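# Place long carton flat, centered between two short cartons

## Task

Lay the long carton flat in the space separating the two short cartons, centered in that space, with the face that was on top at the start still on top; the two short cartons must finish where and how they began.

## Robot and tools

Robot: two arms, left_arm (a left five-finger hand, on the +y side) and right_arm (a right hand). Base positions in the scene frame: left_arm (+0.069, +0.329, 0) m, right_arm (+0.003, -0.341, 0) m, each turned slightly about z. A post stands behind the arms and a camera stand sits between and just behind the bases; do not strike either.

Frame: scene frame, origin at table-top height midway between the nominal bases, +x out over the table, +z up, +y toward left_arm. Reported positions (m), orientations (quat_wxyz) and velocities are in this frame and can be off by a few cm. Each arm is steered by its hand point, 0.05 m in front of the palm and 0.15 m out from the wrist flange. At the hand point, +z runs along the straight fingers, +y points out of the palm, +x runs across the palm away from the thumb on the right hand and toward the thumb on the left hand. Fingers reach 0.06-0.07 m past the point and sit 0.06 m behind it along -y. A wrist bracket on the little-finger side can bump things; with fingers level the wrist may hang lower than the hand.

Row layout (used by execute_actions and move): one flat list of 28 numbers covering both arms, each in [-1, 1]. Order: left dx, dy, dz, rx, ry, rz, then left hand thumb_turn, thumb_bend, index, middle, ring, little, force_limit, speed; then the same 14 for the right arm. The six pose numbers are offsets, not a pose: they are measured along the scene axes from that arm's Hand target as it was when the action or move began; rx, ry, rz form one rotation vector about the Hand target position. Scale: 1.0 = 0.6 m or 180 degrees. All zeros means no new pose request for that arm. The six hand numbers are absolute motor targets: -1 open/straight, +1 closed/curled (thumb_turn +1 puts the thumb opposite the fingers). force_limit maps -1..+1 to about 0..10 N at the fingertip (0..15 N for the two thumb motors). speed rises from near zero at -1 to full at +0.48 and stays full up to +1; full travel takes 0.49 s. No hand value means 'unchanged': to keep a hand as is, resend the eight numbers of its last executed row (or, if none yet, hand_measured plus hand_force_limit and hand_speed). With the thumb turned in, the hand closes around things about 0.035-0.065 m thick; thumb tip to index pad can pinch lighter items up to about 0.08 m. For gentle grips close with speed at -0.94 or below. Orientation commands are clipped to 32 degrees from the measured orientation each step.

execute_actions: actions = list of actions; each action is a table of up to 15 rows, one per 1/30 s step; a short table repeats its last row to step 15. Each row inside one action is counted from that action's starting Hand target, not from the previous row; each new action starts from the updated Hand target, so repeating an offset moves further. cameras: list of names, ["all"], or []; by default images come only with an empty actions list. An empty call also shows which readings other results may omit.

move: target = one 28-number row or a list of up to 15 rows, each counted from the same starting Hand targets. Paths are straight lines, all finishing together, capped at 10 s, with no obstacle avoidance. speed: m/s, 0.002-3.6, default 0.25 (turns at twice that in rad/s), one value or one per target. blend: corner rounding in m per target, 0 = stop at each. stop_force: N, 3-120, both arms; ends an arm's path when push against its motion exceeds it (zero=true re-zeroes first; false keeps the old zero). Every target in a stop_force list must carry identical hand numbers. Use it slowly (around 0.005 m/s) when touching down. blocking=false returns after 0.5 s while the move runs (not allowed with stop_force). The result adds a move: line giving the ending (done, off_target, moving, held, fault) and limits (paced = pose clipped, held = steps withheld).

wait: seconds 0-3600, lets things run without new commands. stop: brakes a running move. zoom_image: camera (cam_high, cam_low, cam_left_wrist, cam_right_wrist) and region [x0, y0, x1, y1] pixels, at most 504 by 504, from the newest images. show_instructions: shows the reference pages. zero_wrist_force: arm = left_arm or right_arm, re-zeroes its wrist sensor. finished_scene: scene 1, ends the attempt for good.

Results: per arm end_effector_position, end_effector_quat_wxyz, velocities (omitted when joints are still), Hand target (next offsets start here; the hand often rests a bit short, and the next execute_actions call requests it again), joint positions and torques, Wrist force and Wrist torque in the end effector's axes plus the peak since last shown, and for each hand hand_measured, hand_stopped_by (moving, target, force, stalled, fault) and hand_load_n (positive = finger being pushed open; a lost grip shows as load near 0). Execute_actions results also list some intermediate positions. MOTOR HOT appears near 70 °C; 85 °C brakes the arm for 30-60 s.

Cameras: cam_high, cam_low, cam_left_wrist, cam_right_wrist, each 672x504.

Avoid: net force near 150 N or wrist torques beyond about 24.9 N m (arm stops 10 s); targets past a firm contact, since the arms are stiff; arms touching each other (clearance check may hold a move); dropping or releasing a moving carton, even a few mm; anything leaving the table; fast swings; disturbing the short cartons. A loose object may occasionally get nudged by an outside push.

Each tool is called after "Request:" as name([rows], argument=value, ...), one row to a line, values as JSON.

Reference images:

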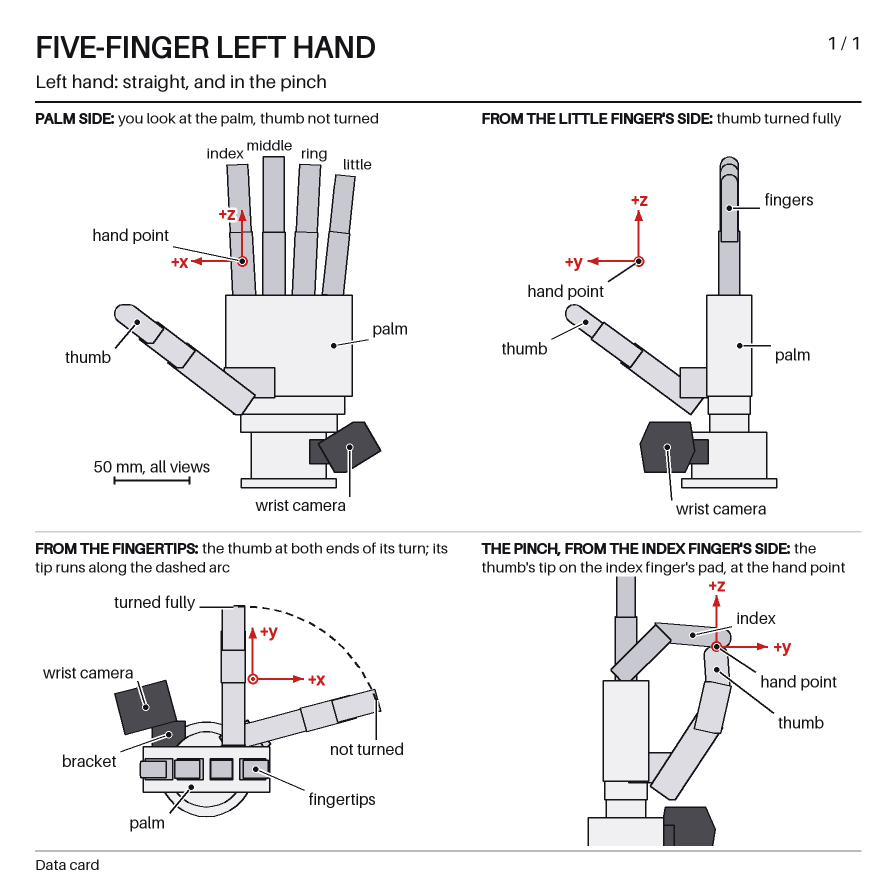

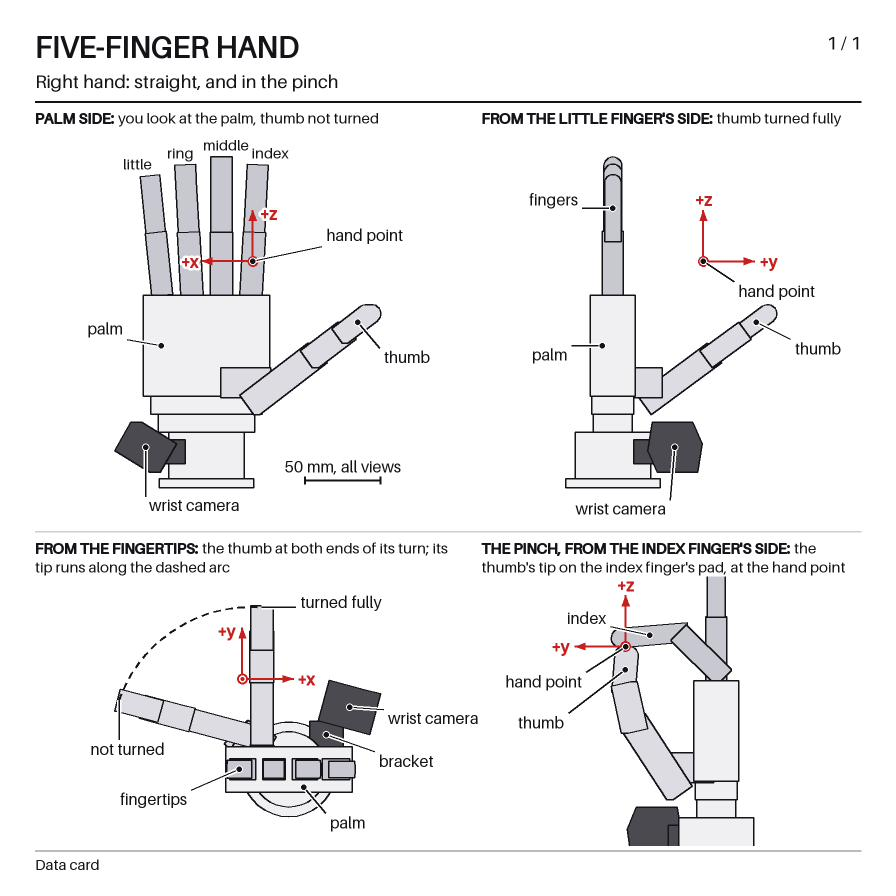

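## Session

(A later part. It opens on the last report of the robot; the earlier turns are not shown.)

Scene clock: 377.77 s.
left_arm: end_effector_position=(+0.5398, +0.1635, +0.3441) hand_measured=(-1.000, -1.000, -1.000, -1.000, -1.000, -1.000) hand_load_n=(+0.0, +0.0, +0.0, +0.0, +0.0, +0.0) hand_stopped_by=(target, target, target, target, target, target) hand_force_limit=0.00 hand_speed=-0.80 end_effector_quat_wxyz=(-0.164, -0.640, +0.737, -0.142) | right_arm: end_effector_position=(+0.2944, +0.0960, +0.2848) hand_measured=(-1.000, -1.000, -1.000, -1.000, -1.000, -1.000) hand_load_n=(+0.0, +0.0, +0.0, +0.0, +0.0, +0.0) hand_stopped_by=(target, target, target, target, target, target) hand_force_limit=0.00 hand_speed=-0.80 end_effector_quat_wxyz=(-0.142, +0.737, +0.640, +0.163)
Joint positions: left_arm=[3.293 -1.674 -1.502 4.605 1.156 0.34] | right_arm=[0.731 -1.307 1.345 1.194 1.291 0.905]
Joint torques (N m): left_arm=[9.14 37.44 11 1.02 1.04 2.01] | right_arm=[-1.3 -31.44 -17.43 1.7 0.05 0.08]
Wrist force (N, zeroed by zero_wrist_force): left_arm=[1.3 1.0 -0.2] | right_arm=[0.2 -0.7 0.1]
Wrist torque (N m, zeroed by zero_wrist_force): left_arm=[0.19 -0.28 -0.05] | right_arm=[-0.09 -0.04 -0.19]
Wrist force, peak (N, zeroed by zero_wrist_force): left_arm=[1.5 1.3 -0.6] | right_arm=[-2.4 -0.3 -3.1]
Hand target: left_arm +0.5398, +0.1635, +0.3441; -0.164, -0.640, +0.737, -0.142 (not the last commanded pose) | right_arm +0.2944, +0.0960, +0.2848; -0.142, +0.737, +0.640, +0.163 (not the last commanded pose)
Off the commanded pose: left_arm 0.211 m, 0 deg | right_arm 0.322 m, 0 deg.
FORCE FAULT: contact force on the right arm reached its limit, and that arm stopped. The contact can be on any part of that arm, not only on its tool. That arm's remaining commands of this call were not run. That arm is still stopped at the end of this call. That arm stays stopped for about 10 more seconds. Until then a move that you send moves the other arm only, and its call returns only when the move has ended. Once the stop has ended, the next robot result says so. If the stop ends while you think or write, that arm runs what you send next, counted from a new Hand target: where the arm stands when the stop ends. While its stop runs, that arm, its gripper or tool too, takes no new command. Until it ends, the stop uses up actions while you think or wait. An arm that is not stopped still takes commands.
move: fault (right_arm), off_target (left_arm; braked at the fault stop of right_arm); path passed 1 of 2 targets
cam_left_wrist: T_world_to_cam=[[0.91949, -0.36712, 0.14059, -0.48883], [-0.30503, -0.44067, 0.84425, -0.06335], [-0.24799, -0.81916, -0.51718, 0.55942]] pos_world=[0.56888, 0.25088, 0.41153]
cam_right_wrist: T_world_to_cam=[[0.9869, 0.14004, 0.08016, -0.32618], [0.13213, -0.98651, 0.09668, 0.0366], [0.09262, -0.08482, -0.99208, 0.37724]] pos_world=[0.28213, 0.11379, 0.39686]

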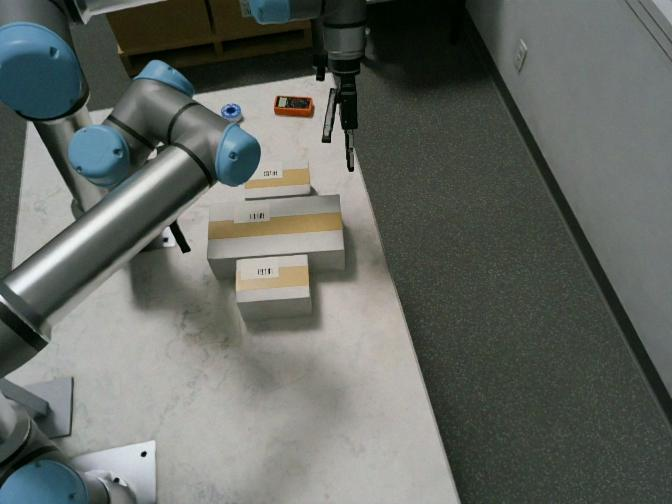

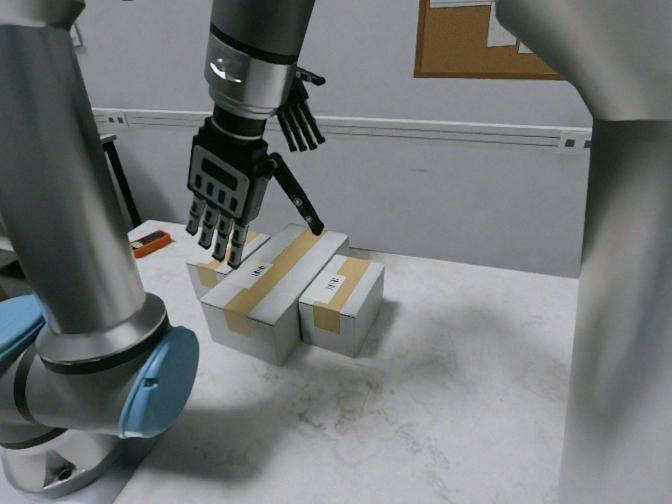

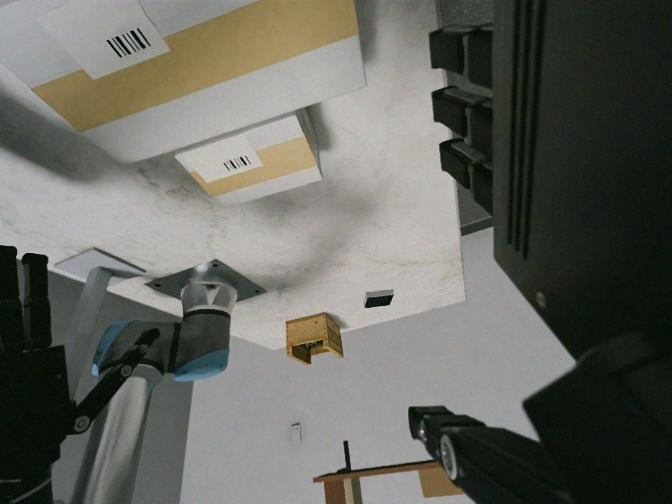

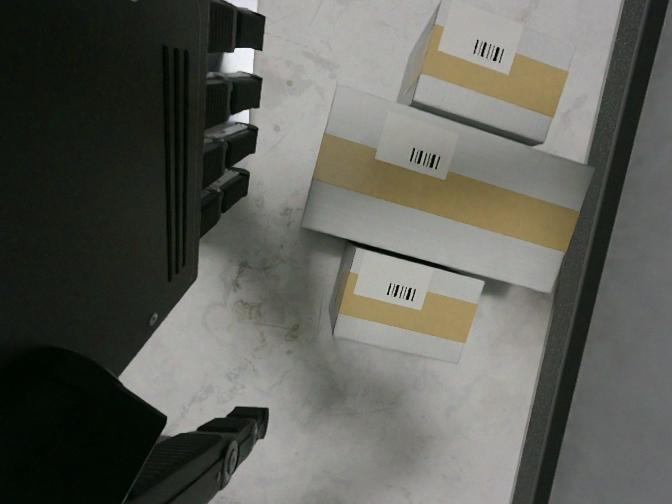

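Request:
zoom_image(camera="cam_right_wrist", region=[320, 60, 610, 310])

Request:
zoom_image(camera="cam_left_wrist", region=[0, 0, 380, 220])

Scaled by 1.738.

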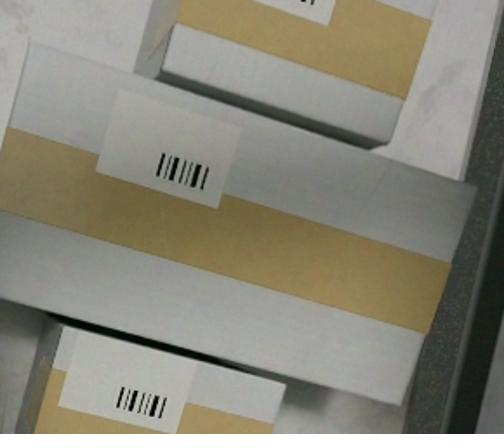

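Scaled by 1.326.

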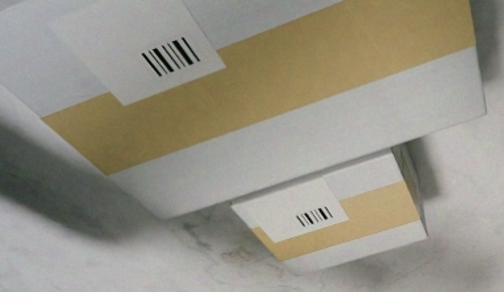

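Request:
wait(seconds=3)

Scene clock: 388.40 s.
left_arm: end_effector_position=(+0.5398, +0.1635, +0.3441) hand_measured=(-1.000, -1.000, -1.000, -1.000, -1.000, -1.000) hand_load_n=(+0.0, +0.0, +0.0, +0.0, +0.0, +0.0) hand_stopped_by=(target, target, target, target, target, target) hand_force_limit=0.00 hand_speed=-0.80 end_effector_quat_wxyz=(-0.164, -0.640, +0.737, -0.142) | right_arm: end_effector_position=(+0.2944, +0.0960, +0.2848) hand_measured=(-1.000, -1.000, -1.000, -1.000, -1.000, -1.000) hand_load_n=(+0.0, -0.5, +0.0, +0.0, +0.0, +0.0) hand_stopped_by=(target, target, target, target, target, target) hand_force_limit=0.00 hand_speed=-0.80 end_effector_quat_wxyz=(-0.142, +0.737, +0.640, +0.163)
Joint positions: left_arm=[3.293 -1.674 -1.502 4.605 1.156 0.34] | right_arm=[0.731 -1.307 1.345 1.194 1.291 0.905]
Joint torques (N m): left_arm=[8.08 36.86 11.12 0.8 0.94 1.88] | right_arm=[-1.94 -31.34 -17.6 1.6 -0.06 0.16]
Wrist force (N, zeroed by zero_wrist_force): left_arm=[1.3 0.9 -0.4] | right_arm=[0.4 -0.6 0.0]
Wrist torque (N m, zeroed by zero_wrist_force): left_arm=[0.18 -0.28 -0.05] | right_arm=[-0.07 -0.07 -0.18]
Wrist force, peak (N, zeroed by zero_wrist_force): left_arm=[1.3 1.3 -0.3] | right_arm=[0.4 -0.9 -0.2]
Hand target: left_arm +0.5398, +0.1635, +0.3441; -0.164, -0.640, +0.737, -0.142 (not the last commanded pose) | right_arm +0.2944, +0.0960, +0.2848; -0.142, +0.737, +0.640, +0.163 (not the last commanded pose)
Off the commanded pose: left_arm 0.211 m, 0 deg | right_arm 0.322 m, 0 deg.
FORCE FAULT, CONTINUED: the right arm's stop, for the force fault that an earlier result reported, is over. The rest of the stop counts as 19 of the actions that you can send in this scene. During its stop the right arm's controller moved it back a little. That arm's target is now where it stood when the stop ended, not its last command. That arm accepts commands again.
wait: 3.00 s; at rest from the start

Request:
move(target=[-0.148,0.3058,0.0923,0,0,0,-1,-1,-1,-1,-1,-1,0,-0.8,0.1093,0.0067,-0.0413,0,0,0,-1,-1,-1,-1,-1,-1,0,-0.8], speed=0.12)

Request:
move(target=[0,0,0,0,0,0,-1,-1,-1,-1,-1,-1,0,-0.8,0.1167,0.0667,0.05,0,0,0,-1,-1,-1,-1,-1,-1,0,-0.8], speed=0.1, cameras=["cam_high","cam_low","cam_right_wrist"])

Scene clock: 393.70 s.
left_arm: end_effector_position=(+0.4510, +0.3470, +0.3995) hand_measured=(-1.000, -1.000, -1.000, -1.000, -1.000, -1.000) hand_load_n=(+0.0, +0.0, +0.0, +0.0, +0.0, +0.0) hand_stopped_by=(target, target, target, target, target, target) hand_force_limit=0.00 hand_speed=-0.80 end_effector_quat_wxyz=(-0.164, -0.640, +0.737, -0.142) | right_arm: end_effector_position=(+0.3599, +0.1000, +0.2600) hand_measured=(-1.000, -1.000, -1.000, -1.000, -1.000, -1.000) hand_load_n=(+0.0, +0.0, +0.0, +0.0, +0.0, +0.0) hand_stopped_by=(target, target, target, target, target, target) hand_force_limit=0.00 hand_speed=-0.80 end_effector_quat_wxyz=(-0.142, +0.737, +0.640, +0.163)
Joint positions: left_arm=[3.703 -1.523 -1.477 4.271 1.248 0.77] | right_arm=[0.643 -1.198 1.27 1.187 1.263 0.818]
Joint torques (N m): left_arm=[8.39 29.52 37.49 0.59 1.17 1.88] | right_arm=[-15.07 -25.54 -32.61 2.8 -2.04 -1.4]
Wrist force (N, zeroed by zero_wrist_force): left_arm=[1.3 1.0 -0.4] | right_arm=[0.3 -0.6 0.1]
Wrist torque (N m, zeroed by zero_wrist_force): left_arm=[0.19 -0.31 -0.09] | right_arm=[-0.09 -0.06 0.00]
Wrist force, peak (N, zeroed by zero_wrist_force): left_arm=[0.9 1.6 -0.6] | right_arm=[-0.1 -1.1 0.4]
Hand target: left_arm +0.4510, +0.3470, +0.3995; -0.164, -0.640, +0.737, -0.142 | right_arm +0.3600, +0.1000, +0.2600; -0.142, +0.737, +0.640, +0.163
Off the commanded pose: left_arm 0.000 m, 0 deg | right_arm 0.000 m, 0 deg.
move: done

Scene clock: 395.20 s.
left_arm: end_effector_position=(+0.4510, +0.3470, +0.3995) hand_measured=(-1.000, -1.000, -1.000, -1.000, -1.000, -1.000) hand_load_n=(+0.0, +0.0, +0.0, +0.0, +0.0, +0.0) hand_stopped_by=(target, target, target, target, target, target) hand_force_limit=0.00 hand_speed=-0.80 end_effector_quat_wxyz=(-0.164, -0.640, +0.737, -0.142) | right_arm: end_effector_position=(+0.4300, +0.1400, +0.2900) hand_measured=(-1.000, -1.000, -1.000, -1.000, -1.000, -1.000) hand_load_n=(+0.0, +0.0, +0.0, +0.0, +0.0, +0.0) hand_stopped_by=(target, target, target, target, target, target) hand_force_limit=0.00 hand_speed=-0.80 end_effector_quat_wxyz=(-0.142, +0.737, +0.640, +0.163)
Joint positions: left_arm=[3.703 -1.523 -1.477 4.271 1.248 0.77] | right_arm=[0.627 -0.987 0.878 1.373 1.258 0.801]
Joint torques (N m): left_arm=[7.98 30.21 37.05 0.51 1.24 1.81] | right_arm=[-12.06 -32.73 -32.93 3.12 2.17 -1.44]
Wrist force (N, zeroed by zero_wrist_force): left_arm=[1.4 1.2 -0.3] | right_arm=[0.3 -0.2 0.0]
Wrist torque (N m, zeroed by zero_wrist_force): left_arm=[0.21 -0.30 -0.10] | right_arm=[-0.05 -0.07 0.04]
Wrist force, peak (N, zeroed by zero_wrist_force): left_arm=[1.4 1.2 -0.3] | right_arm=[-0.2 -1.0 0.2]
Hand target: left_arm +0.4510, +0.3470, +0.3995; -0.164, -0.640, +0.737, -0.142 | right_arm +0.4300, +0.1400, +0.2900; -0.142, +0.737, +0.640, +0.163
Off the commanded pose: left_arm 0.000 m, 0 deg | right_arm 0.000 m, 0 deg.
move: done
cam_right_wrist: T_world_to_cam=[[0.98691, 0.13994, 0.08017, -0.46658], [0.13204, -0.98652, 0.09667, 0.06164], [0.09262, -0.08482, -0.99208, 0.37357]] pos_world=[0.41773, 0.15779, 0.40206]

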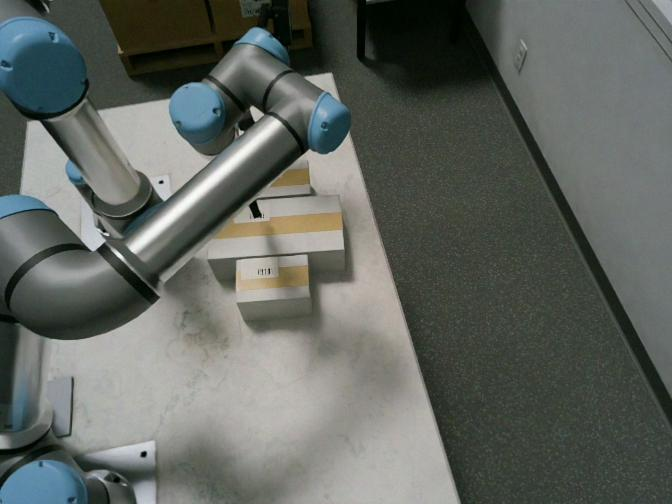

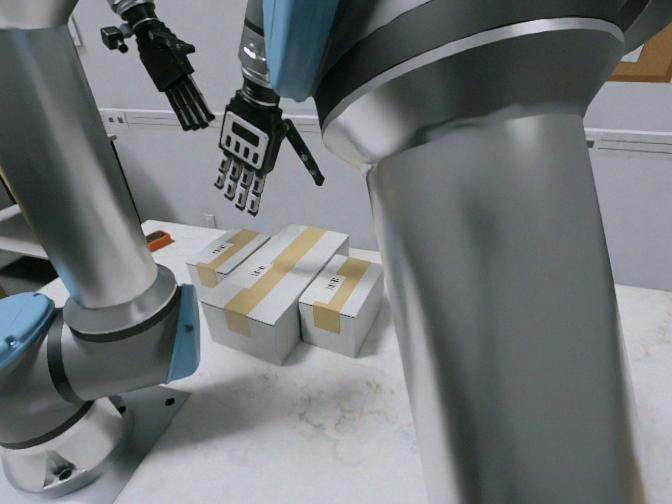

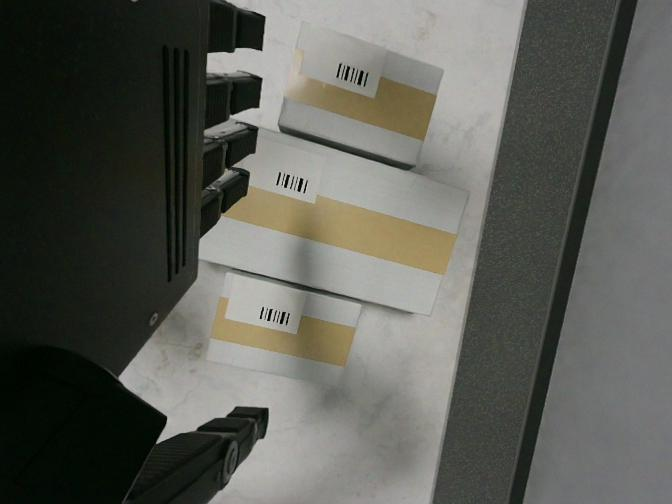

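Request:
zoom_image(camera="cam_right_wrist", region=[200, 100, 480, 330])

Request:
zoom_image(camera="cam_right_wrist", region=[350, 130, 480, 210])

Request:
zoom_image(camera="cam_right_wrist", region=[300, 260, 440, 330])

Request:
zoom_image(camera="cam_right_wrist", region=[195, 240, 310, 310])

Request:
zoom_image(camera="cam_right_wrist", region=[250, 100, 350, 170])

Scaled by 1.800.

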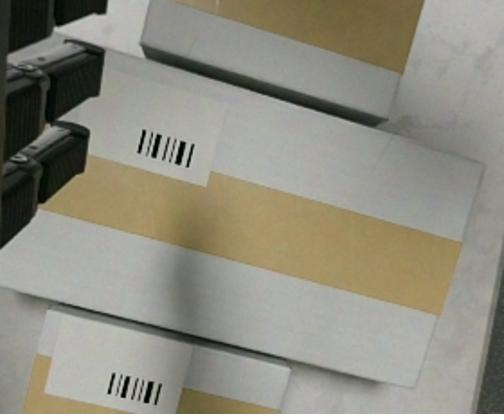

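Scaled by 3.877.

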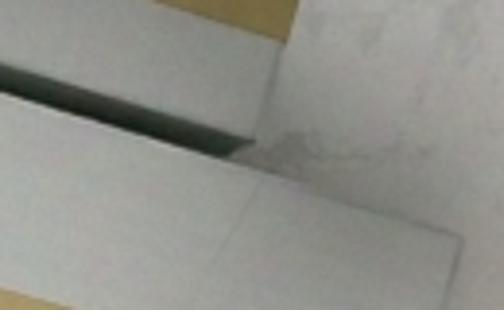

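Scaled by 3.600.

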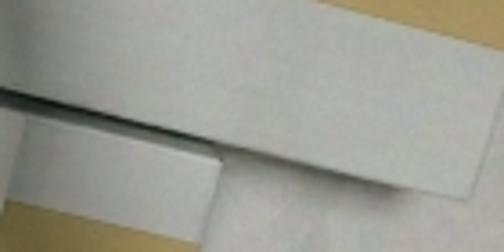

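Scaled by 4.383.

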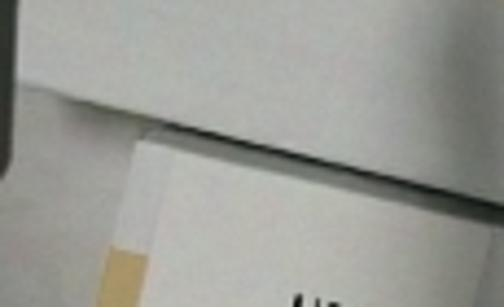

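Scaled by 5.040.

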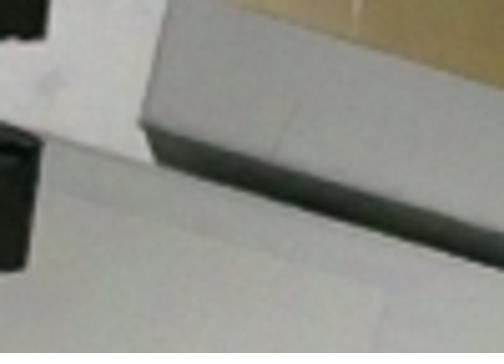

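Request:
zoom_image(camera="cam_right_wrist", region=[300, 270, 370, 310])

Request:
zoom_image(camera="cam_right_wrist", region=[215, 255, 285, 295])

Request:
zoom_image(camera="cam_right_wrist", region=[270, 115, 340, 155])

Request:
zoom_image(camera="cam_right_wrist", region=[370, 140, 440, 180])

Scaled by 7.200.

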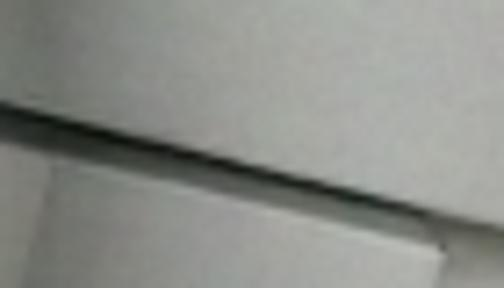

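Scaled by 7.200.

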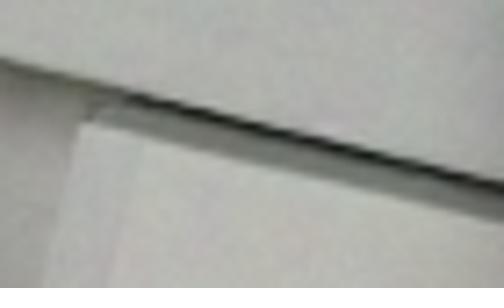

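Scaled by 7.200.

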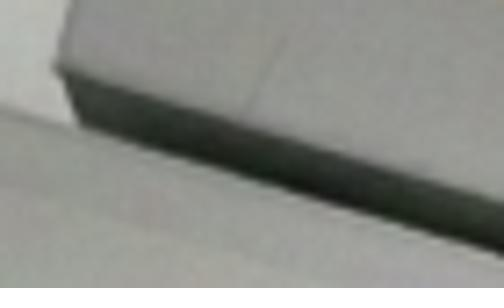

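Scaled by 7.200.

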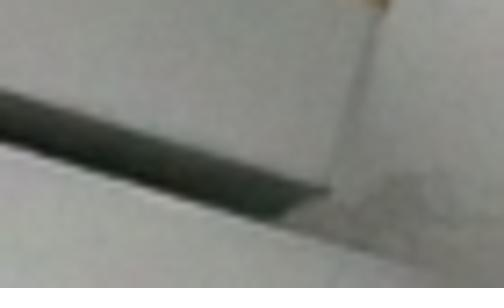

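Request:
finished_scene()

The scene is finished: the task was done.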